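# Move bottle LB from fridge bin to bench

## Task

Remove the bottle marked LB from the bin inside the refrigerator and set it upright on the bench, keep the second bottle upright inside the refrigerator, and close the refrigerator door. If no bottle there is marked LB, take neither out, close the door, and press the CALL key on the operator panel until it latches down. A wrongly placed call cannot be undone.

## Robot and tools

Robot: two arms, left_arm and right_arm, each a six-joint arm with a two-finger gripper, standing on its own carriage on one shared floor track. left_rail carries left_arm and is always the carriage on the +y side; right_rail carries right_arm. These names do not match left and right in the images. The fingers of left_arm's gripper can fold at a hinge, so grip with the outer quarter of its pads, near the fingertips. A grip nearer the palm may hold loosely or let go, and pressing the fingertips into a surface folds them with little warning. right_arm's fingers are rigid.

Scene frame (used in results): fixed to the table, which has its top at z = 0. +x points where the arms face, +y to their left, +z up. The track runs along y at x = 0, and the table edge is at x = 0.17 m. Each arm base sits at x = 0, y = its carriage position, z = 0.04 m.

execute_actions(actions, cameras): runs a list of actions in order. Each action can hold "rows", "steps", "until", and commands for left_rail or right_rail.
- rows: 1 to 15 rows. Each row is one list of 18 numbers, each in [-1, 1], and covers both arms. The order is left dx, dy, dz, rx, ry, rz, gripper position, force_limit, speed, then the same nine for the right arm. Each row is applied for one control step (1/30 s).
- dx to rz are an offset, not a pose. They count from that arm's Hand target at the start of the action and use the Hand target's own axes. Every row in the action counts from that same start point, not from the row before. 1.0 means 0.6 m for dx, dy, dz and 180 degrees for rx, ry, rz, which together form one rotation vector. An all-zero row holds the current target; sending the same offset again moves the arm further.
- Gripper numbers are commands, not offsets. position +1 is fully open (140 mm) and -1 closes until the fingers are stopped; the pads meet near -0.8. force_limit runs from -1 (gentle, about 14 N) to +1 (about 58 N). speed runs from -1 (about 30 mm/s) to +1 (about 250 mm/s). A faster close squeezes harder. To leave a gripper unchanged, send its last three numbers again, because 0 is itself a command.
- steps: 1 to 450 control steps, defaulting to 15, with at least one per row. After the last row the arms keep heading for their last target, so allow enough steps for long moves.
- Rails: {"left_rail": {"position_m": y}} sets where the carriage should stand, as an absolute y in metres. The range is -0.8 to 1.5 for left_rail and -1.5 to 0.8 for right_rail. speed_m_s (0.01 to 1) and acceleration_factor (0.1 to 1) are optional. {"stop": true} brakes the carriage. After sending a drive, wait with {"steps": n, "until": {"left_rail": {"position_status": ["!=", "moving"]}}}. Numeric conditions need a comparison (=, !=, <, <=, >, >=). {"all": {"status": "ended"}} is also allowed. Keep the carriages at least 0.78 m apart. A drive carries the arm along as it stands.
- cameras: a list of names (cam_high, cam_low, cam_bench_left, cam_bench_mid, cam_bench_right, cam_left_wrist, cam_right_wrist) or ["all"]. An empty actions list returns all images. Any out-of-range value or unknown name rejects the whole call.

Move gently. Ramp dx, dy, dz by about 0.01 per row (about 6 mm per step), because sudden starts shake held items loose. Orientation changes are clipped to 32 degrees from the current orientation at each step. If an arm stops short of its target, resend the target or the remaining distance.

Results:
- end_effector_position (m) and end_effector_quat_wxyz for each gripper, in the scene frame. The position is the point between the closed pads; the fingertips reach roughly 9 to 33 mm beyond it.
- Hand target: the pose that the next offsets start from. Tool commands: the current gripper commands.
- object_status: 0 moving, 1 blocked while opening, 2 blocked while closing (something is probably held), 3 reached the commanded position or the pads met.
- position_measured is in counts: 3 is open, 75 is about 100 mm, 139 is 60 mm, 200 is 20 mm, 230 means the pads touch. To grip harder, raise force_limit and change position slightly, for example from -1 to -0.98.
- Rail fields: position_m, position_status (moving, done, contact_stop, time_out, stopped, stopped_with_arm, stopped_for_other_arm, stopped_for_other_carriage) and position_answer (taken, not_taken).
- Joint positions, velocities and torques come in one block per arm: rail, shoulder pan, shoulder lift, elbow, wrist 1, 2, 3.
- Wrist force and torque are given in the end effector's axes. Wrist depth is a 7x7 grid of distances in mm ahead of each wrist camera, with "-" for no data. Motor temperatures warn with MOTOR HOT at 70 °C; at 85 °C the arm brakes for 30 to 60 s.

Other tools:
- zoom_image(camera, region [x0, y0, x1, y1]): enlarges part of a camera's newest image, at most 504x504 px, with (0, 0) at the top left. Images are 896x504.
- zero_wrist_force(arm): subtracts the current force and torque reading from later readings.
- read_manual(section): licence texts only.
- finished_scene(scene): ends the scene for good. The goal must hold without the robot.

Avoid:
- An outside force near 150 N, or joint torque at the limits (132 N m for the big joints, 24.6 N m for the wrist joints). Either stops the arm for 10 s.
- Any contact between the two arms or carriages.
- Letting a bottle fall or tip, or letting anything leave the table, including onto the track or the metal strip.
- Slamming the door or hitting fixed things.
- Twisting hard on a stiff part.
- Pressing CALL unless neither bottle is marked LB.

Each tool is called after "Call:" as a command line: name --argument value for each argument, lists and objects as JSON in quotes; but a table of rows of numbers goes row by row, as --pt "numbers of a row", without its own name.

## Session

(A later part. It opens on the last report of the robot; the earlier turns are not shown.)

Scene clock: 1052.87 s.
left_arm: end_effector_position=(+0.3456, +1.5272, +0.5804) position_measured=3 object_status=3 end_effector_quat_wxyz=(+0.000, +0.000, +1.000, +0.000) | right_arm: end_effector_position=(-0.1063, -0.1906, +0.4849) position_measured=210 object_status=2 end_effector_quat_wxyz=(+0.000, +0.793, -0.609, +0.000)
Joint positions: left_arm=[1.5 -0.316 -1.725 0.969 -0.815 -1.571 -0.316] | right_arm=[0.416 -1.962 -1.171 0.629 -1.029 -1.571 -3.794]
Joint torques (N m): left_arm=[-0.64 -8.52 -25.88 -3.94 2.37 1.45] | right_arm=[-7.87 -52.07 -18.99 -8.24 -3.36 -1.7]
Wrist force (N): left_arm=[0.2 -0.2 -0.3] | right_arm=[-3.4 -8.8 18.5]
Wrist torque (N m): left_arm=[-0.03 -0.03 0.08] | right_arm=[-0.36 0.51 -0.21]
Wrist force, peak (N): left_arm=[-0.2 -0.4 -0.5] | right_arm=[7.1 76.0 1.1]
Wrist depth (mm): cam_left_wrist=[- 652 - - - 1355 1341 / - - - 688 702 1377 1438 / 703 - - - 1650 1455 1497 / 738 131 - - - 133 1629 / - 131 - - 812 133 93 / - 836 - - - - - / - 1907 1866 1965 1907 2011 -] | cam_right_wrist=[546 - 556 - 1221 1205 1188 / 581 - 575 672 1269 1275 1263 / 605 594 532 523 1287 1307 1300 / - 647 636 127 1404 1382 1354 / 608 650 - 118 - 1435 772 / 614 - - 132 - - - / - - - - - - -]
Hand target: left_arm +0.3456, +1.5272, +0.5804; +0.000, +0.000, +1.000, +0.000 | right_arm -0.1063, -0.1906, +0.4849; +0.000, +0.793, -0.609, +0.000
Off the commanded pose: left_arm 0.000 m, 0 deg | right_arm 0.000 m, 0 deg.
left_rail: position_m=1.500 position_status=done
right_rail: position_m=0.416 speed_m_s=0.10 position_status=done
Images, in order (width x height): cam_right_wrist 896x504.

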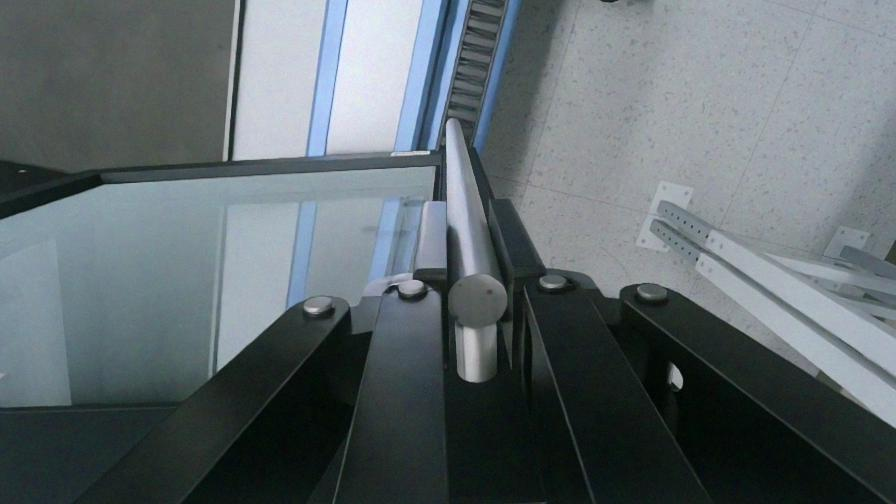

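Call:
execute_actions --actions '[{"rows":[[0,0,0,0,0,0,1,1,1,0,0,0,0,0,0,-0.25,0,0]],"steps":15}]' --cameras '["cam_right_wrist"]'

Scene clock: 1056.67 s.
left_arm: end_effector_position=(+0.3456, +1.5272, +0.5804) position_measured=3 object_status=3 end_effector_quat_wxyz=(+0.000, +0.000, +1.000, +0.000) | right_arm: end_effector_position=(-0.1064, -0.1906, +0.4849) position_measured=160 object_status=3 end_effector_quat_wxyz=(+0.000, +0.793, -0.609, +0.000)
Joint positions: left_arm=[1.5 -0.316 -1.725 0.969 -0.815 -1.571 -0.316] | right_arm=[0.416 -1.963 -1.171 0.629 -1.029 -1.571 -3.794]
Joint torques (N m): left_arm=[-1.46 -7 -26.85 -4.16 2.04 1.41] | right_arm=[7.46 -31 -20.78 -0.89 1.23 -1.56]
Wrist force (N): left_arm=[0.0 -0.2 -0.4] | right_arm=[-0.6 4.2 0.3]
Wrist torque (N m): left_arm=[-0.04 -0.01 0.08] | right_arm=[0.86 0.12 0.00]
Wrist force, peak (N): left_arm=[0.2 -0.5 -0.6] | right_arm=[-3.5 -9.5 19.1]
Wrist depth (mm): cam_left_wrist=[- - 657 647 - 1415 1488 / - - - - - 1463 1430 / 692 - - - - 1514 1506 / - 131 - - 797 155 1570 / - 112 839 825 839 133 93 / - 817 - - 1776 1813 - / - 2076 1936 - 1936 1965 -] | cam_right_wrist=[- - 578 - 1210 1199 1210 / - - - 567 1269 1251 1251 / - 590 - 346 1313 1347 1313 / - 631 647 139 157 1178 1435 / - - 91 122 150 92 - / - - - 132 125 - - / - - - 104 107 - -]
Hand target: left_arm +0.3456, +1.5272, +0.5804; +0.000, +0.000, +1.000, +0.000 | right_arm -0.1063, -0.1906, +0.4849; +0.000, +0.793, -0.609, +0.000
Off the commanded pose: left_arm 0.000 m, 0 deg | right_arm 0.000 m, 0 deg.
left_rail: position_m=1.500 position_status=done
right_rail: position_m=0.416 speed_m_s=0.10 position_status=done
Images, in order (width x height): cam_right_wrist 896x504.

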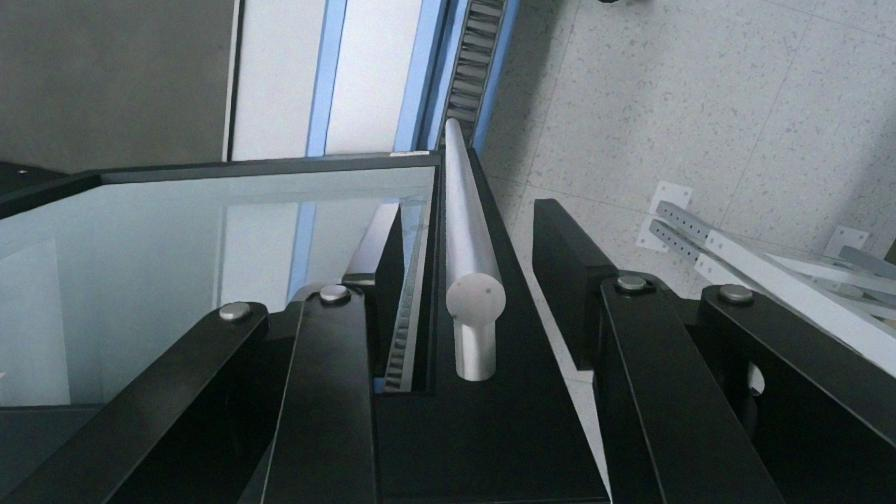

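Call:
execute_actions --actions '[{"steps":30}]' --cameras '["cam_right_wrist"]'

Scene clock: 1060.40 s.
left_arm: end_effector_position=(+0.3456, +1.5272, +0.5804) position_measured=3 object_status=3 end_effector_quat_wxyz=(+0.000, +0.000, +1.000, +0.000) | right_arm: end_effector_position=(-0.1063, -0.1906, +0.4849) position_measured=160 object_status=3 end_effector_quat_wxyz=(+0.000, +0.793, -0.609, +0.000)
Joint positions: left_arm=[1.5 -0.316 -1.725 0.969 -0.815 -1.571 -0.316] | right_arm=[0.416 -1.962 -1.171 0.629 -1.029 -1.571 -3.794]
Joint torques (N m): left_arm=[-1.16 -6.93 -26.95 -4.27 2.27 1.3] | right_arm=[7.02 -30.76 -20.72 -0.81 1.25 -1.42]
Wrist force (N): left_arm=[0.1 -0.2 -0.2] | right_arm=[-0.6 3.8 0.2]
Wrist torque (N m): left_arm=[-0.04 -0.01 0.08] | right_arm=[0.79 0.13 0.00]
Wrist force, peak (N): left_arm=[0.2 -0.4 -0.5] | right_arm=[-0.8 4.4 0.2]
Wrist depth (mm): cam_left_wrist=[- - 662 - - 1384 1392 / - - - - - 1471 1463 / - - - - - - 1514 / - 131 - 775 771 154 1661 / - 113 810 - - 133 93 / - - - 805 1980 1800 - / - 1813 2043 1893 2341 - -] | cam_right_wrist=[- 548 559 - 1194 1188 1221 / 578 - 612 657 1257 - 1287 / - 536 527 523 1300 1326 1320 / - 680 - 133 156 1368 1347 / 597 647 91 153 134 92 727 / - - - 133 125 - - / - - - 104 106 - -]
Hand target: left_arm +0.3456, +1.5272, +0.5804; +0.000, +0.000, +1.000, +0.000 | right_arm -0.1063, -0.1906, +0.4849; +0.000, +0.793, -0.609, +0.000
Tool commands: left_gripper/position=+1.0 left_gripper/force_limit=+1.0 left_gripper/speed=+1.0 right_gripper/position=-0.25 right_gripper/force_limit=+0.0 right_gripper/speed=+0.0
Off the commanded pose: left_arm 0.000 m, 0 deg | right_arm 0.000 m, 0 deg.
left_rail: position_m=1.500 position_status=done
right_rail: position_m=0.416 speed_m_s=0.10 position_status=done
Images, in order (width x height): cam_right_wrist 896x504.

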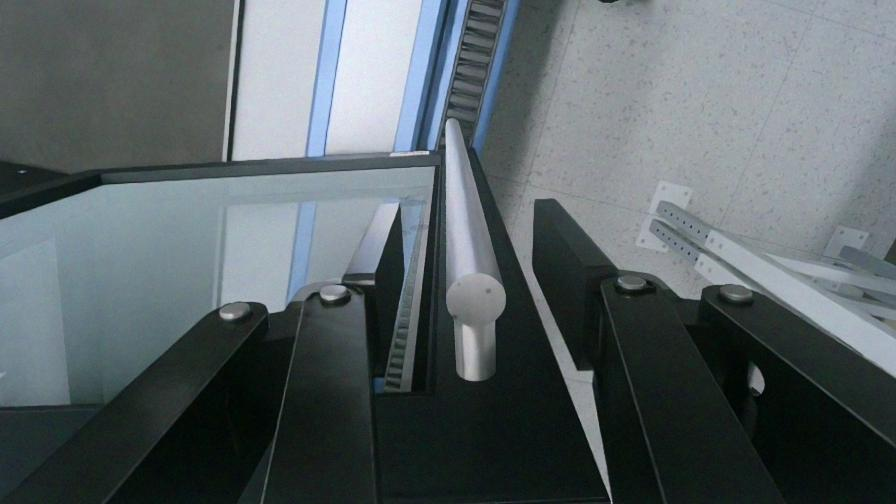

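Call:
execute_actions --actions '[{"right_rail":{"position_m":0.2,"speed_m_s":0.3},"steps":90,"until":{"right_rail":{"position_status":["!=","moving"]}}},{"rows":[[0,0,0,0,0,0,1,1,1,-0.087,-0.0233,-0.065,0,0,0,-0.25,0,0]],"steps":12},{"rows":[[0,0,0,0,0,0,1,1,1,-0.087,-0.0233,-0.065,0,0,0,-0.25,0,0]],"steps":12},{"rows":[[0,0,0,0,0,0,1,1,1,-0.087,-0.0233,-0.065,0,0,0,-0.25,0,0]],"steps":12},{"rows":[[0,0,0,0,0,0,1,1,1,-0.087,-0.0233,-0.065,0,0,0,-0.25,0,0]],"steps":30},{"right_rail":{"position_m":0.62,"speed_m_s":0.3},"steps":120,"until":{"right_rail":{"position_status":["!=","moving"]}}}]' --cameras '["cam_right_wrist"]'

Scene clock: 1107.97 s.
left_arm: end_effector_position=(+0.3456, +1.5272, +0.5804) position_measured=3 object_status=3 end_effector_quat_wxyz=(+0.000, +0.000, +1.000, +0.000) | right_arm: end_effector_position=(-0.1062, +0.2295, +0.6409) position_measured=160 object_status=3 end_effector_quat_wxyz=(+0.000, +0.793, -0.609, +0.000)
Joint positions: left_arm=[1.5 -0.316 -1.725 0.969 -0.815 -1.571 -0.316] | right_arm=[0.62 -2.172 -1.402 0.399 -0.568 -1.571 -4.004]
Joint torques (N m): left_arm=[1.14 -7.84 -26.57 -4.3 2.43 1.26] | right_arm=[-6.35 -17.33 -14.56 -2.39 -0.57 -1.53]
Wrist force (N): left_arm=[0.0 -0.3 -0.3] | right_arm=[-1.0 4.0 0.3]
Wrist torque (N m): left_arm=[-0.05 0.00 0.08] | right_arm=[0.82 0.19 0.01]
Wrist force, peak (N): left_arm=[-0.1 -0.3 -0.7] | right_arm=[6.8 8.6 9.2]
Wrist depth (mm): cam_left_wrist=[- - - 660 - 1250 1362 / - - - - - 1497 1455 / 727 - - - 702 1446 1523 / 709 131 740 - 766 133 1560 / - 112 - - - 133 92 / - - 839 - - 1788 - / - 2027 1893 1866 2319 1852 -] | cam_right_wrist=[- 670 695 677 1347 1269 1389 / 645 687 755 1382 1382 1404 1492 / 657 752 775 - 1459 1451 1484 / - 823 796 793 157 1545 1536 / - 91 91 1631 - 92 - / - - - 1786 - - - / - - - 1811 - - -]
Hand target: left_arm +0.3456, +1.5272, +0.5804; +0.000, +0.000, +1.000, +0.000 | right_arm -0.1062, +0.2294, +0.6409; +0.000, +0.793, -0.609, +0.000
Off the commanded pose: left_arm 0.000 m, 0 deg | right_arm 0.000 m, 0 deg.
left_rail: position_m=1.500 position_status=done
right_rail: position_m=0.620 speed_m_s=0.30 position_status=done
Images, in order (width x height): cam_right_wrist 896x504.

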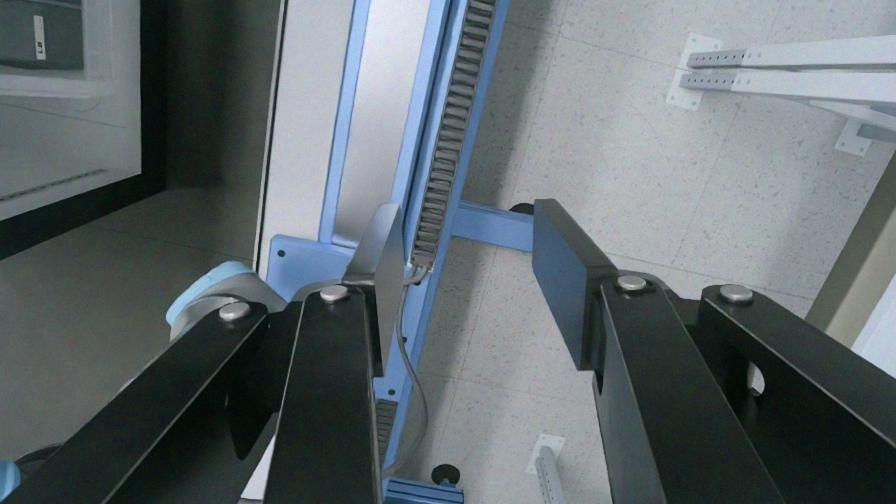

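Call:
execute_actions --actions '[{"rows":[[0,0,0,0,0,0,1,1,1,0,0,0,0,0,0.1458,-0.25,0,0]],"steps":10},{"rows":[[0,0,0,0,0,0,1,1,1,0,0,0,0,0,0.1458,-0.25,0,0]],"steps":10},{"rows":[[0,0,0,0,0,0,1,1,1,0,0,0,0,0,0.1458,-0.25,0,0]],"steps":10},{"rows":[[0,0,0,0,0,0,1,1,1,0,0,0,0,0,0.1458,-0.25,0,0]],"steps":15},{"rows":[[0,0,0,0,0,0,1,1,1,-0.1167,0,0.1,0,-0.125,0,-0.25,0,0]],"steps":12},{"rows":[[0,0,0,0,0,0,1,1,1,-0.0663,0,0.1448,0,-0.125,0,-0.25,0,0]],"steps":12},{"rows":[[0,0,0,0,0,0,1,1,1,0.0224,0,0.131,0,0,0,-0.25,0,0]],"steps":25}]' --cameras '["cam_right_wrist"]'

Scene clock: 1125.63 s.
left_arm: end_effector_position=(+0.3456, +1.5272, +0.5804) position_measured=3 object_status=3 end_effector_quat_wxyz=(+0.000, +0.000, +1.000, +0.000) | right_arm: end_effector_position=(+0.0799, +0.2294, +0.4508) position_measured=160 object_status=3 end_effector_quat_wxyz=(+0.383, +0.000, +0.924, +0.000)
Joint positions: left_arm=[1.5 -0.316 -1.725 0.969 -0.815 -1.571 -0.316] | right_arm=[0.62 -2.242 -1.737 1.475 -0.752 -0.984 -2.414]
Joint torques (N m): left_arm=[-2.01 -8.56 -26.89 -4.59 2.22 1.37] | right_arm=[7.47 -20.79 -11.42 -3.47 2.33 1.2]
Wrist force (N): left_arm=[0.0 0.0 -0.3] | right_arm=[0.2 5.6 1.5]
Wrist torque (N m): left_arm=[0.01 0.01 0.07] | right_arm=[1.20 -0.05 -0.19]
Wrist force, peak (N): left_arm=[0.1 -0.4 -0.7] | right_arm=[-11.4 7.6 0.1]
Wrist depth (mm): cam_left_wrist=[- - - - - 1384 1446 / 669 - - 778 - 1471 1407 / - - - - 755 1506 1570 / 742 131 - 755 1514 154 1629 / - 112 - 757 1609 133 93 / - - - - 1683 - - / - 1826 1866 1800 - 1893 -] | cam_right_wrist=[584 458 544 541 508 - 590 / 663 421 558 619 582 477 - / 798 429 622 714 663 427 - / 351 403 444 431 135 405 3018 / 331 91 91 624 - 92 - / - - - - - - - / - - - - - - -]
Hand target: left_arm +0.3456, +1.5272, +0.5804; +0.000, +0.000, +1.000, +0.000 | right_arm +0.0799, +0.2294, +0.4508; +0.383, +0.000, +0.924, +0.000
Off the commanded pose: left_arm 0.000 m, 0 deg | right_arm 0.000 m, 0 deg.
left_rail: position_m=1.500 position_status=done
right_rail: position_m=0.620 speed_m_s=0.30 position_status=done
Images, in order (width x height): cam_right_wrist 896x504.

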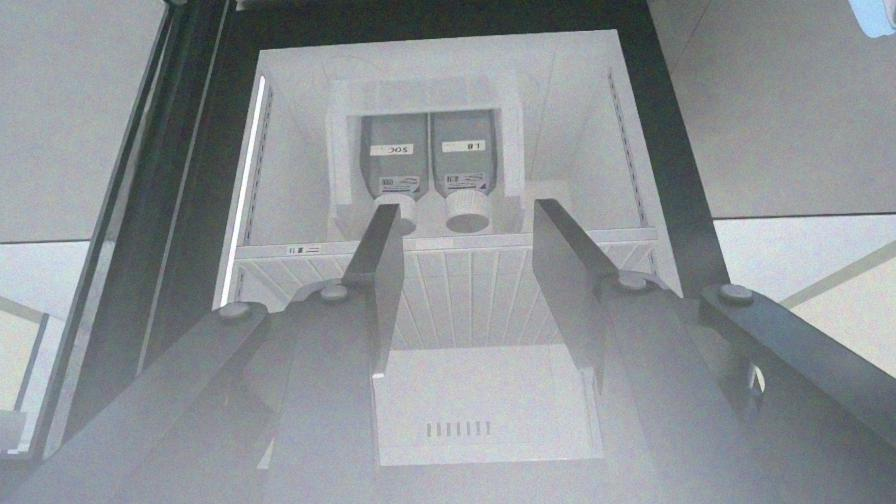

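Call:
zoom_image --camera "cam_right_wrist" --region '[310, 60, 550, 260]'

Call:
zoom_image --camera "cam_right_wrist" --region '[430, 125, 500, 195]'

Scaled by 2.100.

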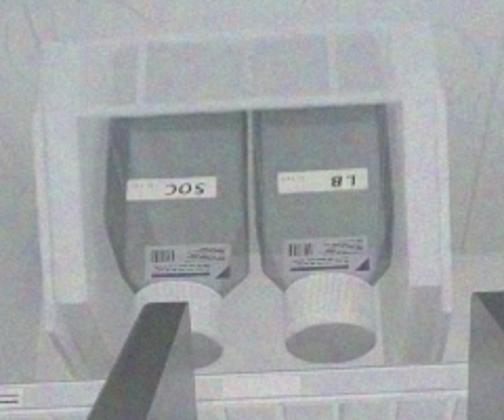

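Scaled by 7.200.

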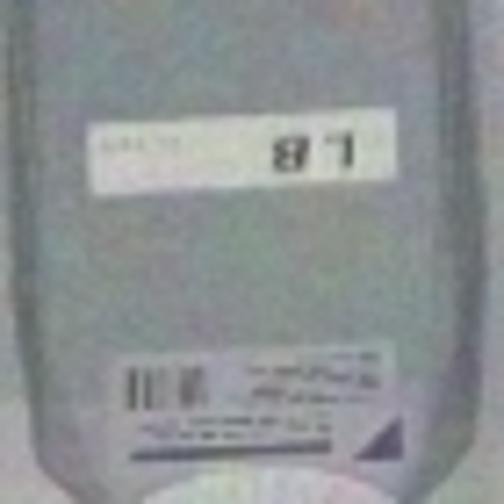

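Call:
execute_actions --actions '[{"rows":[[0,0,0,0,0,0,1,1,1,0.0295,-0.008,0.147,0,-0.0694,0,-0.25,0,0]],"steps":12},{"rows":[[0,0,0,0,0,0,1,1,1,0.0606,-0.008,0.137,0,-0.0694,0,-0.25,0,0]],"steps":25}]' --cameras '["cam_right_wrist"]'

Call:
zoom_image --camera "cam_right_wrist" --region '[280, 100, 600, 330]'

Scene clock: 1150.90 s.
left_arm: end_effector_position=(+0.3456, +1.5272, +0.5804) position_measured=3 object_status=3 end_effector_quat_wxyz=(+0.000, +0.000, +1.000, +0.000) | right_arm: end_effector_position=(+0.1795, +0.2197, +0.3011) position_measured=160 object_status=3 end_effector_quat_wxyz=(+0.573, +0.000, +0.819, +0.000)
Joint positions: left_arm=[1.5 -0.316 -1.725 0.969 -0.815 -1.571 -0.316] | right_arm=[0.62 -2.172 -1.638 1.99 -0.924 -0.684 -2.678]
Joint torques (N m): left_arm=[-2.27 -7.82 -27.37 -4.56 2.19 1.39] | right_arm=[7.27 -11.19 -8.96 -2.26 2.26 -1.73]
Wrist force (N): left_arm=[0.0 -0.2 -0.2] | right_arm=[0.2 5.4 2.7]
Wrist torque (N m): left_arm=[-0.03 0.00 0.08] | right_arm=[1.12 0.00 0.02]
Wrist force, peak (N): left_arm=[0.3 -0.4 -0.6] | right_arm=[-5.2 6.2 -5.8]
Wrist depth (mm): cam_left_wrist=[- - - 590 653 1320 1422 / - - - - - 1430 1422 / - - - - - 1488 1523 / - 131 773 787 800 136 1640 / - 112 775 787 805 133 92 / - 844 - - 1661 1907 - / - 2060 1907 1866 1907 1936 -] | cam_right_wrist=[285 327 293 302 455 298 271 / 287 323 343 545 355 309 272 / 286 - 343 576 367 368 274 / 285 300 - 302 132 295 - / 285 90 91 657 - 91 - / - - - - - - - / - - - - - - -]
Hand target: left_arm +0.3456, +1.5272, +0.5804; +0.000, +0.000, +1.000, +0.000 | right_arm +0.1795, +0.2197, +0.3011; +0.573, +0.000, +0.819, +0.000
Off the commanded pose: left_arm 0.000 m, 0 deg | right_arm 0.000 m, 0 deg.
left_rail: position_m=1.500 position_status=done
right_rail: position_m=0.620 speed_m_s=0.30 position_status=done
Images, in order (width x height): cam_right_wrist 896x504.

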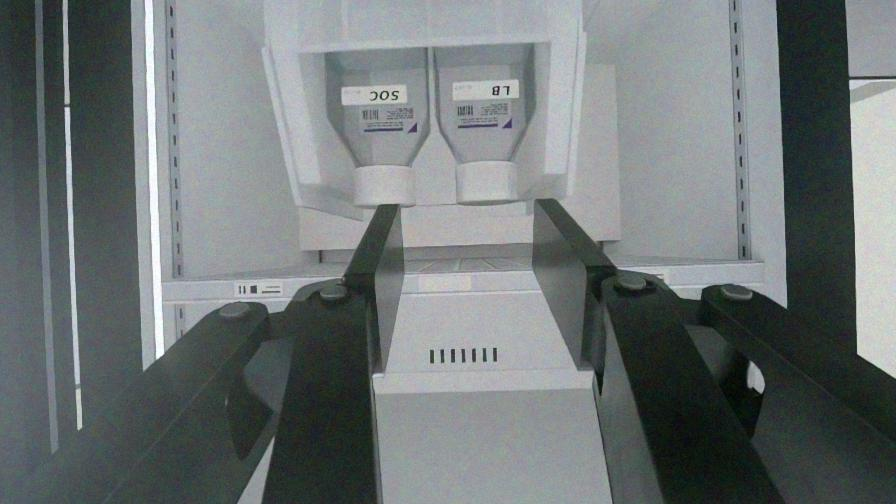

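Scaled by 1.575.

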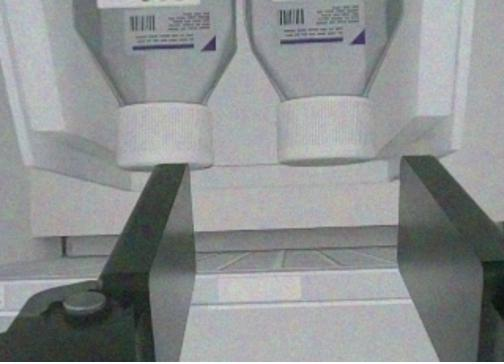

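Call:
zoom_image --camera "cam_right_wrist" --region '[240, 0, 610, 260]'

Call:
zoom_image --camera "cam_right_wrist" --region '[430, 60, 600, 230]'

Scaled by 1.362.

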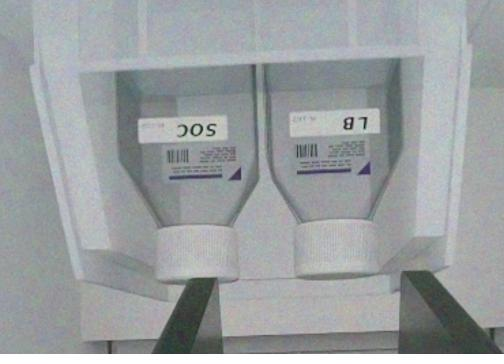

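Scaled by 2.965.

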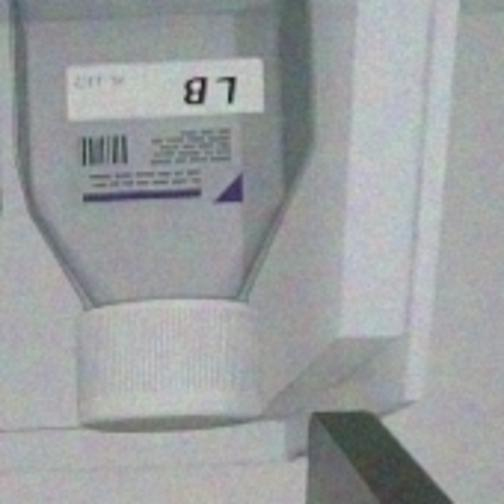

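Call:
zoom_image --camera "cam_right_wrist" --region '[450, 76, 522, 104]'

Call:
zoom_image --camera "cam_right_wrist" --region '[484, 80, 516, 100]'

Scaled by 7.000.

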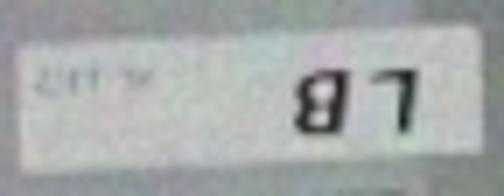

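Scaled by 15.750.

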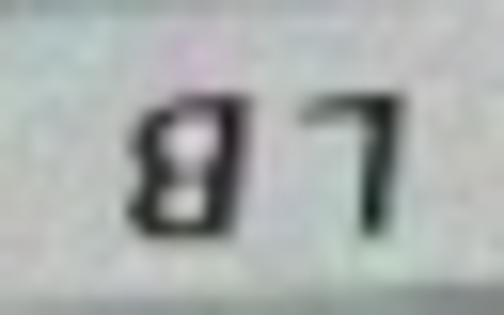

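Call:
execute_actions --actions '[{"rows":[[0,0,0,0,0,0,1,1,1,-0.036,-0.0008,0.065,-0.031,0.0167,-0.0114,-0.1,0,0]],"steps":12},{"rows":[[0,0,0,0,0,0,1,1,1,-0.036,-0.0008,0.065,-0.031,0.0167,-0.0114,-0.1,0,0]],"steps":30}]' --cameras '["cam_right_wrist"]'

Call:
zoom_image --camera "cam_right_wrist" --region '[300, 0, 640, 300]'

Scene clock: 1316.67 s.
left_arm: end_effector_position=(+0.3456, +1.5272, +0.5804) position_measured=3 object_status=3 end_effector_quat_wxyz=(+0.000, +0.000, +1.000, +0.000) | right_arm: end_effector_position=(+0.2677, +0.2233, +0.3126) position_measured=141 object_status=3 end_effector_quat_wxyz=(+0.527, -0.085, +0.844, +0.059)
Joint positions: left_arm=[1.5 -0.316 -1.725 0.969 -0.815 -1.571 -0.316] | right_arm=[0.62 -1.88 -1.598 1.874 -1.051 -0.677 -2.478]
Joint torques (N m): left_arm=[-2.13 -9.69 -25.83 -4.69 2.39 1.47] | right_arm=[7.48 -13.55 -32.37 -3.06 -0.13 1.35]
Wrist force (N): left_arm=[0.2 -0.4 -0.4] | right_arm=[0.7 5.3 2.5]
Wrist torque (N m): left_arm=[-0.07 -0.03 0.08] | right_arm=[1.07 -0.14 -0.22]
Wrist force, peak (N): left_arm=[-0.1 -0.4 -0.7] | right_arm=[3.9 8.8 1.5]
Wrist depth (mm): cam_left_wrist=[634 667 - - - 1362 1399 / - - 649 - 705 1438 1438 / - 711 - - 717 1506 1551 / - 131 - - - 136 1589 / - 113 - - 1640 133 93 / - - - - 1716 1800 - / - - 1907 1893 1866 1839 -] | cam_right_wrist=[- 220 244 293 251 - 237 / - 228 - - 258 - 236 / - 285 262 272 - - 230 / - 454 144 477 134 232 229 / 186 91 93 - 120 90 223 / - - - 597 - - - / - - - - - - -]
Hand target: left_arm +0.3456, +1.5272, +0.5804; +0.000, +0.000, +1.000, +0.000 | right_arm +0.2677, +0.2233, +0.3126; +0.527, -0.085, +0.844, +0.059
Off the commanded pose: left_arm 0.000 m, 0 deg | right_arm 0.000 m, 0 deg.
left_rail: position_m=1.500 position_status=done
right_rail: position_m=0.620 speed_m_s=0.30 position_status=done
Images, in order (width x height): cam_right_wrist 896x504.

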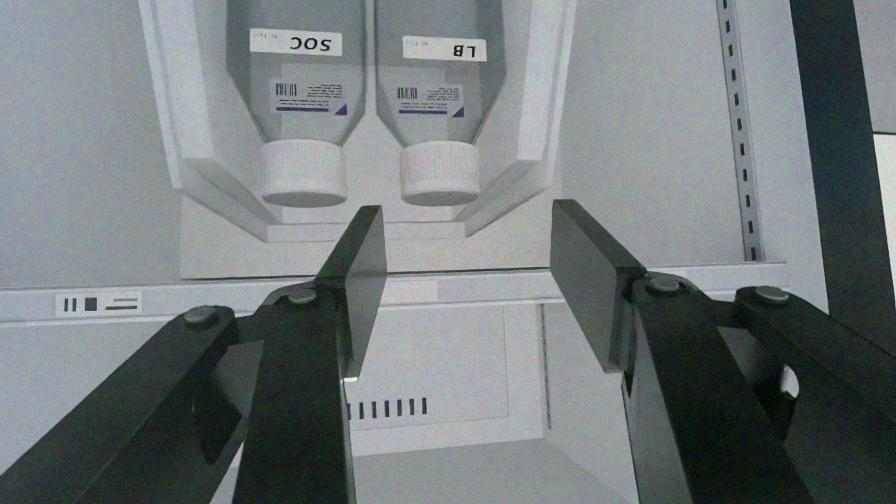

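Scaled by 1.482.

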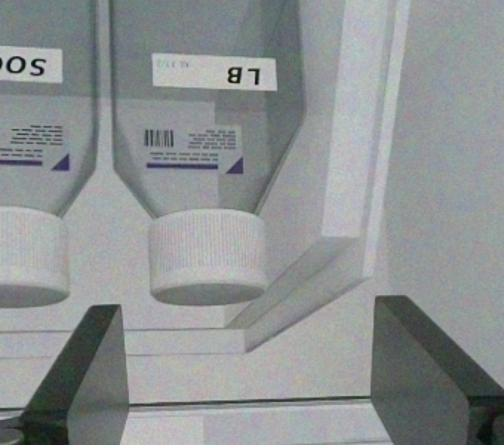

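Call:
execute_actions --actions '[{"rows":[[0,0,0,0,0,0,1,1,1,0,-0.0083,0.04,0,0,0,-0.13,0,0]],"steps":12},{"rows":[[0,0,0,0,0,0,1,1,1,0,-0.0083,0.05,0,0,0,-0.13,0,0]],"steps":25}]' --cameras '["cam_right_wrist"]'

Call:
zoom_image --camera "cam_right_wrist" --region '[300, 60, 640, 360]'

Scene clock: 1339.50 s.
left_arm: end_effector_position=(+0.3456, +1.5272, +0.5804) position_measured=3 object_status=3 end_effector_quat_wxyz=(+0.000, +0.000, +1.000, +0.000) | right_arm: end_effector_position=(+0.3172, +0.2238, +0.2889) position_measured=145 object_status=3 end_effector_quat_wxyz=(+0.527, -0.085, +0.844, +0.059)
Joint positions: left_arm=[1.5 -0.316 -1.725 0.969 -0.815 -1.571 -0.316] | right_arm=[0.62 -1.771 -1.586 1.948 -1.246 -0.603 -2.343]
Joint torques (N m): left_arm=[-2.41 -8.58 -26.28 -5.04 2.47 1.29] | right_arm=[7.26 -13.67 -10.69 -3.35 2.73 1.24]
Wrist force (N): left_arm=[0.0 -0.3 -0.3] | right_arm=[0.2 5.8 2.2]
Wrist torque (N m): left_arm=[-0.05 0.01 0.07] | right_arm=[1.18 -0.02 -0.24]
Wrist force, peak (N): left_arm=[0.2 -0.5 -0.6] | right_arm=[0.0 6.5 -3.4]
Wrist depth (mm): cam_left_wrist=[- - - - - 1369 1341 / - 696 - - 1728 1514 1415 / 703 - - - - 1488 1551 / - 131 - 740 1384 136 - / - 112 - - 812 133 91 / - 839 828 847 2093 1839 - / - 1813 1788 1936 2043 1893 -] | cam_right_wrist=[167 178 - 214 195 - 235 / - - - - 206 - 228 / - 194 201 220 224 - 215 / - 422 137 - 134 267 229 / - 89 98 232 132 - 190 / - - - 162 - - - / - - - - - - -]
Hand target: left_arm +0.3456, +1.5272, +0.5804; +0.000, +0.000, +1.000, +0.000 | right_arm +0.3172, +0.2238, +0.2889; +0.527, -0.085, +0.844, +0.059
Off the commanded pose: left_arm 0.000 m, 0 deg | right_arm 0.000 m, 0 deg.
left_rail: position_m=1.500 position_status=done
right_rail: position_m=0.620 speed_m_s=0.30 position_status=done
Images, in order (width x height): cam_right_wrist 896x504.

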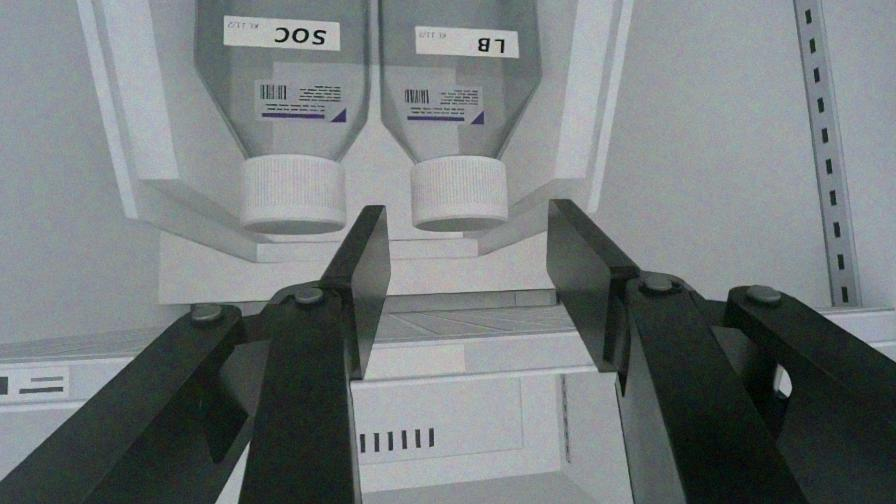

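Scaled by 1.482.

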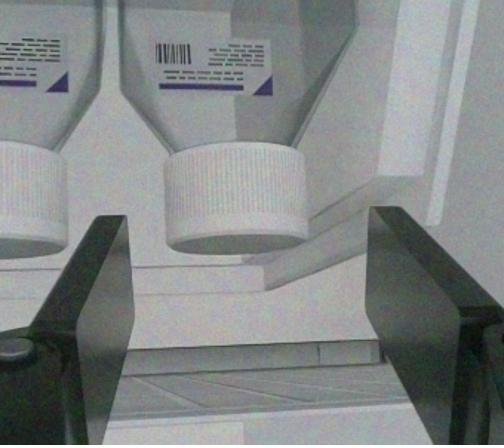

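Call:
execute_actions --actions '[{"rows":[[0,0,0,0,0,0,1,1,1,0,-0.0008,0.0627,0,0,0,-0.13,0,0]],"steps":14},{"rows":[[0,0,0,0,0,0,1,1,1,0,0,0.0627,0,0,0,-0.13,0,0]],"steps":30}]' --cameras '["cam_right_wrist"]'

Call:
zoom_image --camera "cam_right_wrist" --region '[300, 100, 640, 400]'

Scene clock: 1365.77 s.
left_arm: end_effector_position=(+0.3456, +1.5272, +0.5804) position_measured=3 object_status=3 end_effector_quat_wxyz=(+0.000, +0.000, +1.000, +0.000) | right_arm: end_effector_position=(+0.3835, +0.2375, +0.2559) position_measured=145 object_status=3 end_effector_quat_wxyz=(+0.527, -0.085, +0.844, +0.059)
Joint positions: left_arm=[1.5 -0.316 -1.725 0.969 -0.815 -1.571 -0.316] | right_arm=[0.62 -1.624 -1.564 2.064 -1.578 -0.521 -2.114]
Joint torques (N m): left_arm=[-3.41 -8.17 -27.09 -4.85 2.13 1.62] | right_arm=[7.51 -19.28 -9.98 -3.91 3.11 1.35]
Wrist force (N): left_arm=[0.0 -0.3 -0.4] | right_arm=[0.7 5.4 2.1]
Wrist torque (N m): left_arm=[-0.05 0.00 0.08] | right_arm=[1.11 -0.11 -0.22]
Wrist force, peak (N): left_arm=[0.1 -0.5 -0.6] | right_arm=[0.7 6.4 4.0]
Wrist depth (mm): cam_left_wrist=[639 - - 658 - - 1377 / - - - 700 - 1455 1463 / - - - - - 1523 1523 / - 130 - 731 - 136 1589 / - 112 - 812 1661 133 93 / - - - - 1619 - - / - 1839 1589 1936 1852 1950 -] | cam_right_wrist=[- - - 139 - 131 - / - - - - - 137 - / - 184 - 352 151 146 - / - 133 141 147 135 261 - / - 94 98 371 132 - - / - - 201 222 214 - - / - - - 128 125 - -]
Hand target: left_arm +0.3456, +1.5272, +0.5804; +0.000, +0.000, +1.000, +0.000 | right_arm +0.3835, +0.2375, +0.2559; +0.527, -0.085, +0.844, +0.059
Off the commanded pose: left_arm 0.000 m, 0 deg | right_arm 0.000 m, 0 deg.
left_rail: position_m=1.500 position_status=done
right_rail: position_m=0.620 speed_m_s=0.30 position_status=done
Images, in order (width x height): cam_right_wrist 896x504.

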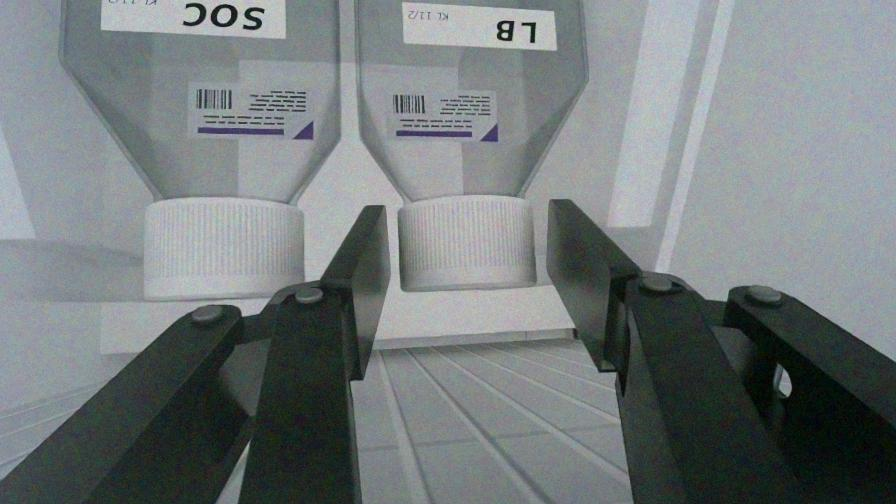

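Scaled by 1.482.

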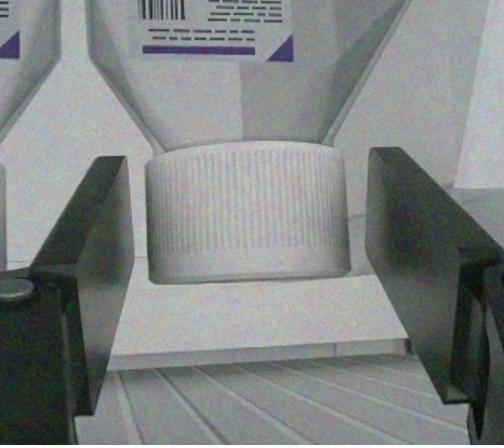

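Call:
execute_actions --actions '[{"rows":[[0,0,0,0,0,0,1,1,1,0,0,0.0083,0,0,0,-0.13,0,0]],"steps":20},{"rows":[[0,0,0,0,0,0,1,1,1,0,0,0,0,0,0,-1,0,-1]],"steps":50}]' --cameras '["cam_right_wrist"]'

Scene clock: 1375.53 s.
left_arm: end_effector_position=(+0.3456, +1.5272, +0.5804) position_measured=3 object_status=3 end_effector_quat_wxyz=(+0.000, +0.000, +1.000, +0.000) | right_arm: end_effector_position=(+0.3878, +0.2385, +0.2537) position_measured=161 object_status=2 end_effector_quat_wxyz=(+0.527, -0.085, +0.844, +0.059)
Joint positions: left_arm=[1.5 -0.316 -1.725 0.969 -0.815 -1.571 -0.316] | right_arm=[0.62 -1.614 -1.561 2.071 -1.604 -0.516 -2.096]
Joint torques (N m): left_arm=[-3.24 -7.51 -26.99 -4.81 2.36 1.52] | right_arm=[7.29 -18.26 -12.87 -0.21 -0.09 1.5]
Wrist force (N): left_arm=[-0.1 -0.3 -0.5] | right_arm=[-0.7 4.9 0.1]
Wrist torque (N m): left_arm=[-0.06 0.03 0.07] | right_arm=[1.36 -0.12 -0.39]
Wrist force, peak (N): left_arm=[0.0 -0.4 -0.7] | right_arm=[0.7 6.1 2.3]
Wrist depth (mm): cam_left_wrist=[- - 629 - 658 1384 1377 / - - 683 - 1480 1446 1471 / - - - - 1430 1506 1532 / - 131 - 740 1694 143 1560 / - 112 - - 823 133 93 / - - - - 1751 1852 - / - 1650 - 2278 - 2027 -] | cam_right_wrist=[- - - 134 - 125 - / - - 346 209 - 136 - / - 184 333 293 172 138 - / 169 129 138 144 135 270 - / - 91 93 362 115 92 - / - - - 233 - - - / - - - 133 131 - -]
Hand target: left_arm +0.3456, +1.5272, +0.5804; +0.000, +0.000, +1.000, +0.000 | right_arm +0.3878, +0.2385, +0.2537; +0.527, -0.085, +0.844, +0.059
Off the commanded pose: left_arm 0.000 m, 0 deg | right_arm 0.000 m, 0 deg.
left_rail: position_m=1.500 position_status=done
right_rail: position_m=0.620 speed_m_s=0.30 position_status=done
Images, in order (width x height): cam_right_wrist 896x504.

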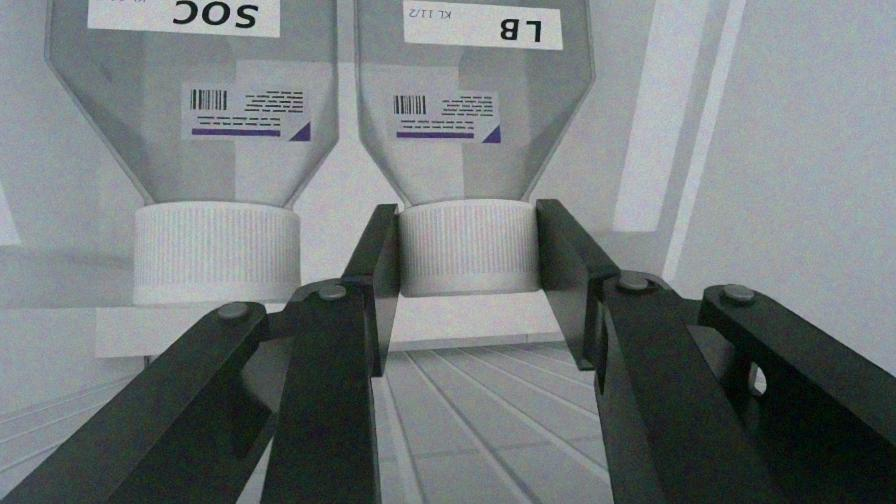

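Call:
zero_wrist_force --arm "right_arm"

Call:
execute_actions --actions '[{"rows":[[0,0,0,0,0,0,1,1,1,-0.015,0,-0.0073,0,0,0,-1,0,-1]],"steps":10},{"rows":[[0,0,0,0,0,0,1,1,1,-0.0225,0,-0.011,0,0,0,-1,0,-1]],"steps":25}]' --cameras '["cam_right_wrist"]'

Wrist force sensor zeroed.

Scene clock: 1400.80 s.
left_arm: end_effector_position=(+0.3456, +1.5272, +0.5804) position_measured=3 object_status=3 end_effector_quat_wxyz=(+0.000, +0.000, +1.000, +0.000) | right_arm: end_effector_position=(+0.3831, +0.2421, +0.2718) position_measured=161 object_status=2 end_effector_quat_wxyz=(+0.515, -0.090, +0.850, +0.064)
Joint positions: left_arm=[1.5 -0.316 -1.725 0.969 -0.815 -1.571 -0.316] | right_arm=[0.62 -1.614 -1.591 2.029 -1.531 -0.546 -2.097]
Joint torques (N m): left_arm=[-4.14 -8.24 -26.07 -4.84 2.29 1.39] | right_arm=[2.67 -57.31 -59.88 -3.28 16.2 -5.79]
Wrist force (N, zeroed by zero_wrist_force on right_arm): left_arm=[0.0 -0.3 -0.5] | right_arm=[82.0 -6.7 16.1]
Wrist torque (N m, zeroed by zero_wrist_force on right_arm): left_arm=[-0.05 0.00 0.08] | right_arm=[-0.91 -5.58 4.10]
Wrist force, peak (N, zeroed by zero_wrist_force on right_arm): left_arm=[0.5 -0.2 -0.7] | right_arm=[87.8 -9.1 13.8]
Wrist depth (mm): cam_left_wrist=[- - - - - 1422 1341 / - - 667 676 725 1430 1430 / - 721 - 705 - 1455 - / - 131 - - 769 133 1763 / - 113 - - 802 133 93 / - - 847 - - 1893 - / - 1936 1751 1936 - - -] | cam_right_wrist=[- - - 135 152 140 - / - - - 210 - - - / - 135 351 355 159 - - / 177 142 142 143 145 - - / - 88 92 363 115 92 - / - - - 163 148 - - / - - - 93 95 - -]
Hand target: left_arm +0.3456, +1.5272, +0.5804; +0.000, +0.000, +1.000, +0.000 | right_arm +0.3879, +0.2382, +0.2788; +0.527, -0.085, +0.844, +0.059
Off the commanded pose: left_arm 0.000 m, 0 deg | right_arm 0.009 m, 2 deg.
left_rail: position_m=1.500 position_status=done
right_rail: position_m=0.620 speed_m_s=0.30 position_status=done
Images, in order (width x height): cam_right_wrist 896x504.

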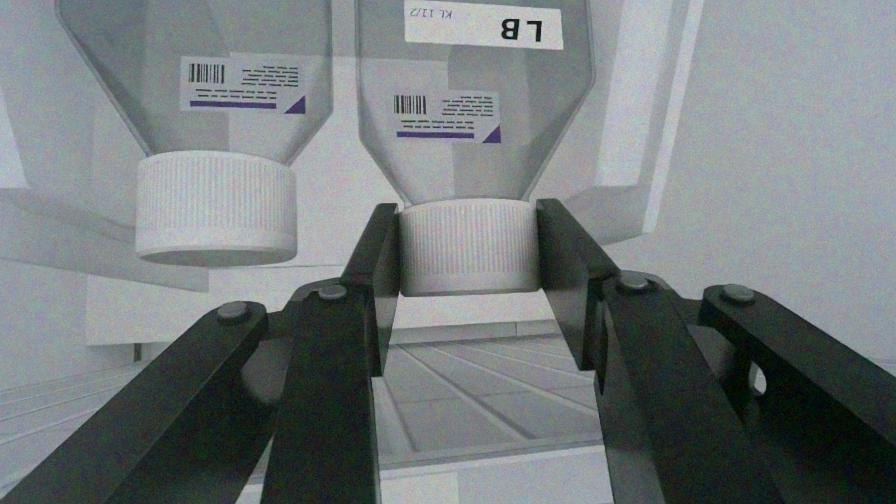

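Call:
execute_actions --actions '[{"rows":[[0,0,0,0,0,0,1,1,1,0.0195,0,0.0095,0,0,0,-1,0,-1]],"steps":20}]' --cameras '["cam_right_wrist"]'

Scene clock: 1410.10 s.
left_arm: end_effector_position=(+0.3456, +1.5272, +0.5804) position_measured=3 object_status=3 end_effector_quat_wxyz=(+0.000, +0.000, +1.000, +0.000) | right_arm: end_effector_position=(+0.3878, +0.2383, +0.2658) position_measured=161 object_status=2 end_effector_quat_wxyz=(+0.527, -0.085, +0.844, +0.059)
Joint positions: left_arm=[1.5 -0.316 -1.725 0.969 -0.815 -1.571 -0.316] | right_arm=[0.62 -1.614 -1.576 2.051 -1.569 -0.516 -2.096]
Joint torques (N m): left_arm=[-4.45 -8.48 -25.68 -4.79 2.36 1.28] | right_arm=[6.93 -15.83 -11.35 -4.05 2.86 1.43]
Wrist force (N, zeroed by zero_wrist_force on right_arm): left_arm=[0.1 -0.3 -0.5] | right_arm=[3.6 1.7 3.6]
Wrist torque (N m, zeroed by zero_wrist_force on right_arm): left_arm=[-0.05 -0.02 0.08] | right_arm=[0.00 0.34 0.17]
Wrist force, peak (N, zeroed by zero_wrist_force on right_arm): left_arm=[0.0 0.0 -0.8] | right_arm=[82.8 -10.8 17.7]
Wrist depth (mm): cam_left_wrist=[- 657 - - 665 1355 1384 / - 667 - 681 - 1415 1438 / - 719 - 736 740 1532 1523 / 740 131 757 - 773 133 1589 / - 112 - - 1950 133 91 / - - 867 817 1907 1813 - / - 1866 1893 1907 1936 2011 -] | cam_right_wrist=[- 294 340 136 149 132 - / - 196 342 - - 139 - / - 132 150 347 173 150 218 / - 131 138 143 147 245 215 / - 327 92 364 115 92 - / - - - 177 148 - - / - - - 101 98 - -]
Hand target: left_arm +0.3456, +1.5272, +0.5804; +0.000, +0.000, +1.000, +0.000 | right_arm +0.3878, +0.2383, +0.2657; +0.527, -0.085, +0.844, +0.059
Off the commanded pose: left_arm 0.000 m, 0 deg | right_arm 0.000 m, 0 deg.
left_rail: position_m=1.500 position_status=done
right_rail: position_m=0.620 speed_m_s=0.30 position_status=done
Images, in order (width x height): cam_right_wrist 896x504.

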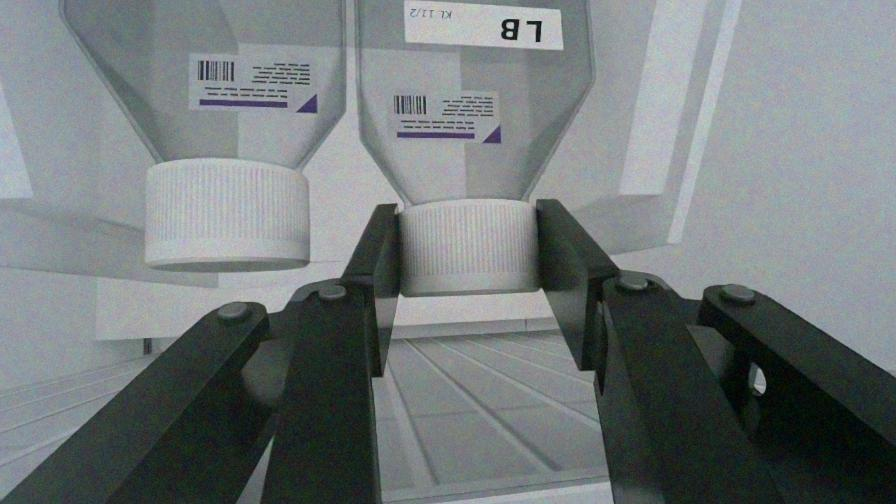

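Call:
execute_actions --actions '[{"rows":[[0,0,0,0,0,0,1,1,1,0.0075,0,-0.0163,0,-0.0222,0,-1,0,-1]],"steps":8},{"rows":[[0,0,0,0,0,0,1,1,1,0.0063,0,-0.0169,0,-0.0222,0,-1,0,-1]],"steps":8},{"rows":[[0,0,0,0,0,0,1,1,1,0.005,0,-0.0173,0,-0.0222,0,-1,0,-1]],"steps":20}]' --cameras '["cam_right_wrist"]'

Scene clock: 1453.77 s.
left_arm: end_effector_position=(+0.3456, +1.5272, +0.5804) position_measured=3 object_status=3 end_effector_quat_wxyz=(+0.000, +0.000, +1.000, +0.000) | right_arm: end_effector_position=(+0.3562, +0.2317, +0.2666) position_measured=161 object_status=2 end_effector_quat_wxyz=(+0.612, -0.078, +0.784, +0.068)
Joint positions: left_arm=[1.5 -0.316 -1.725 0.969 -0.815 -1.571 -0.316] | right_arm=[0.62 -1.734 -1.471 2.01 -1.14 -0.442 -2.576]
Joint torques (N m): left_arm=[-4.98 -7.71 -27 -4.7 1.96 1.35] | right_arm=[-11.42 -17.5 -30.18 1.39 0.49 -1.96]
Wrist force (N, zeroed by zero_wrist_force on right_arm): left_arm=[0.0 -0.4 -0.4] | right_arm=[3.6 2.0 3.5]
Wrist torque (N m, zeroed by zero_wrist_force on right_arm): left_arm=[-0.07 0.00 0.08] | right_arm=[0.05 0.54 0.38]
Wrist force, peak (N, zeroed by zero_wrist_force on right_arm): left_arm=[0.3 -0.5 -0.6] | right_arm=[0.8 3.7 5.9]
Wrist depth (mm): cam_left_wrist=[- - - - 655 1341 1384 / - - 678 - - 1415 1384 / - - 707 - 738 1392 1514 / - 130 - 785 - 133 1629 / - 112 - - 1430 133 93 / - - 839 850 1672 1776 - / - 1826 1950 2043 1936 1893 -] | cam_right_wrist=[- - 354 133 145 144 - / - - - - - 159 - / - 157 347 370 180 - - / - 237 - 144 135 - - / 247 91 92 238 134 92 223 / - - - 154 142 - - / - - - 129 - - -]
Hand target: left_arm +0.3456, +1.5272, +0.5804; +0.000, +0.000, +1.000, +0.000 | right_arm +0.3562, +0.2317, +0.2666; +0.612, -0.078, +0.784, +0.068
Off the commanded pose: left_arm 0.000 m, 0 deg | right_arm 0.000 m, 0 deg.
left_rail: position_m=1.500 position_status=done
right_rail: position_m=0.620 speed_m_s=0.30 position_status=done
Images, in order (width x height): cam_right_wrist 896x504.

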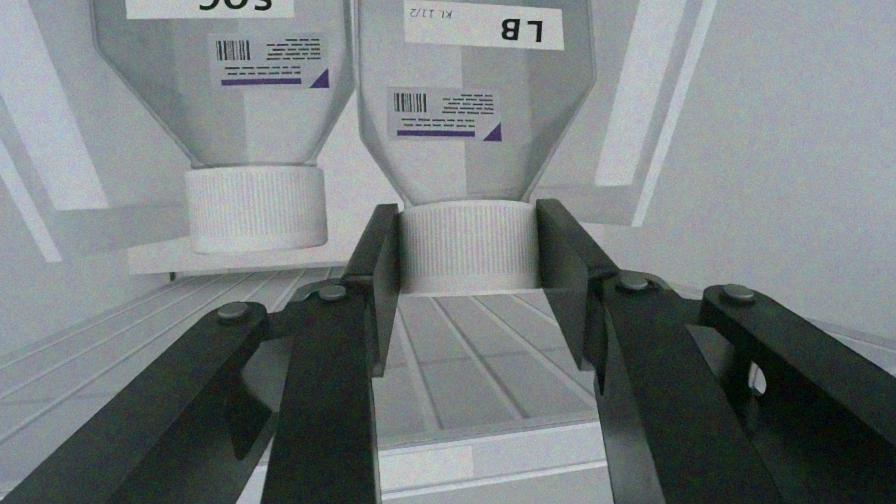

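Call:
execute_actions --actions '[{"rows":[[0,0,0,0,0,0,1,1,1,0.0039,0,-0.0198,0,-0.0222,0,-1,0,-1]],"steps":8},{"rows":[[0,0,0,0,0,0,1,1,1,0.0025,0,-0.02,0,-0.0222,0,-1,0,-1]],"steps":8},{"rows":[[0,0,0,0,0,0,1,1,1,0.0011,0,-0.0202,0,-0.0222,0,-1,0,-1]],"steps":20}]' --cameras '["cam_right_wrist"]'

Scene clock: 1465.37 s.
left_arm: end_effector_position=(+0.3456, +1.5272, +0.5804) position_measured=3 object_status=3 end_effector_quat_wxyz=(+0.000, +0.000, +1.000, +0.000) | right_arm: end_effector_position=(+0.3206, +0.2242, +0.2685) position_measured=161 object_status=2 end_effector_quat_wxyz=(+0.690, -0.071, +0.716, +0.075)
Joint positions: left_arm=[1.5 -0.316 -1.725 0.969 -0.815 -1.571 -0.316] | right_arm=[0.62 -1.829 -1.293 1.927 -0.713 -0.467 -3.061]
Joint torques (N m): left_arm=[-7.16 -8.28 -27.03 -4.66 2.21 1.14] | right_arm=[-11.22 -22.23 -26.9 3.35 -1.46 -1.83]
Wrist force (N, zeroed by zero_wrist_force on right_arm): left_arm=[0.0 -0.3 -0.6] | right_arm=[3.5 1.5 3.1]
Wrist torque (N m, zeroed by zero_wrist_force on right_arm): left_arm=[-0.06 -0.01 0.07] | right_arm=[-0.03 0.65 0.37]
Wrist force, peak (N, zeroed by zero_wrist_force on right_arm): left_arm=[0.1 -0.6 -0.6] | right_arm=[1.2 3.7 7.5]
Wrist depth (mm): cam_left_wrist=[- - - - - 1369 1362 / 688 - - - - 1438 1480 / - - - - - 1523 1523 / - 132 - 744 - 136 1661 / - 131 - 841 812 133 93 / - 847 - 926 1800 1813 - / - 1907 1907 1980 - 1907 -] | cam_right_wrist=[- - - 131 171 - - / 152 204 - - 194 - - / 164 187 186 433 384 - 210 / 264 304 299 143 148 260 221 / 211 208 92 184 135 92 202 / - - - 174 - - - / - - - - - - -]
Hand target: left_arm +0.3456, +1.5272, +0.5804; +0.000, +0.000, +1.000, +0.000 | right_arm +0.3206, +0.2242, +0.2685; +0.690, -0.071, +0.716, +0.075
Off the commanded pose: left_arm 0.000 m, 0 deg | right_arm 0.000 m, 0 deg.
left_rail: position_m=1.500 position_status=done
right_rail: position_m=0.620 speed_m_s=0.30 position_status=done
Images, in order (width x height): cam_right_wrist 896x504.

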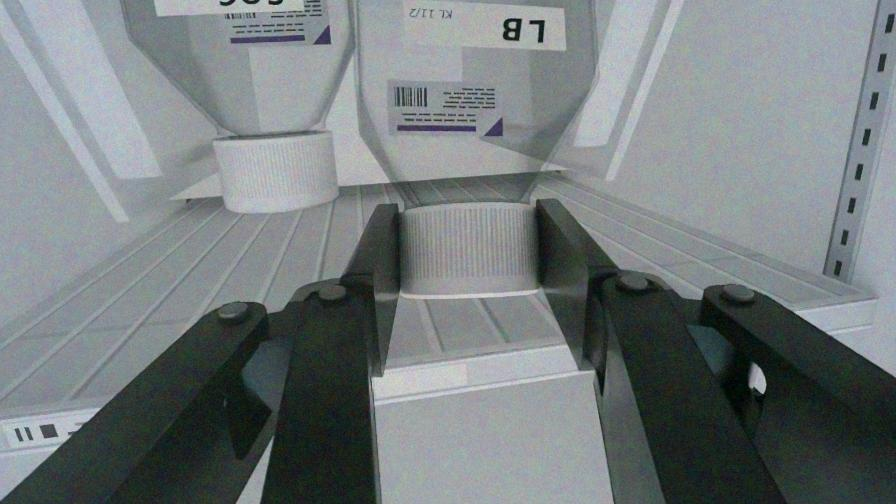

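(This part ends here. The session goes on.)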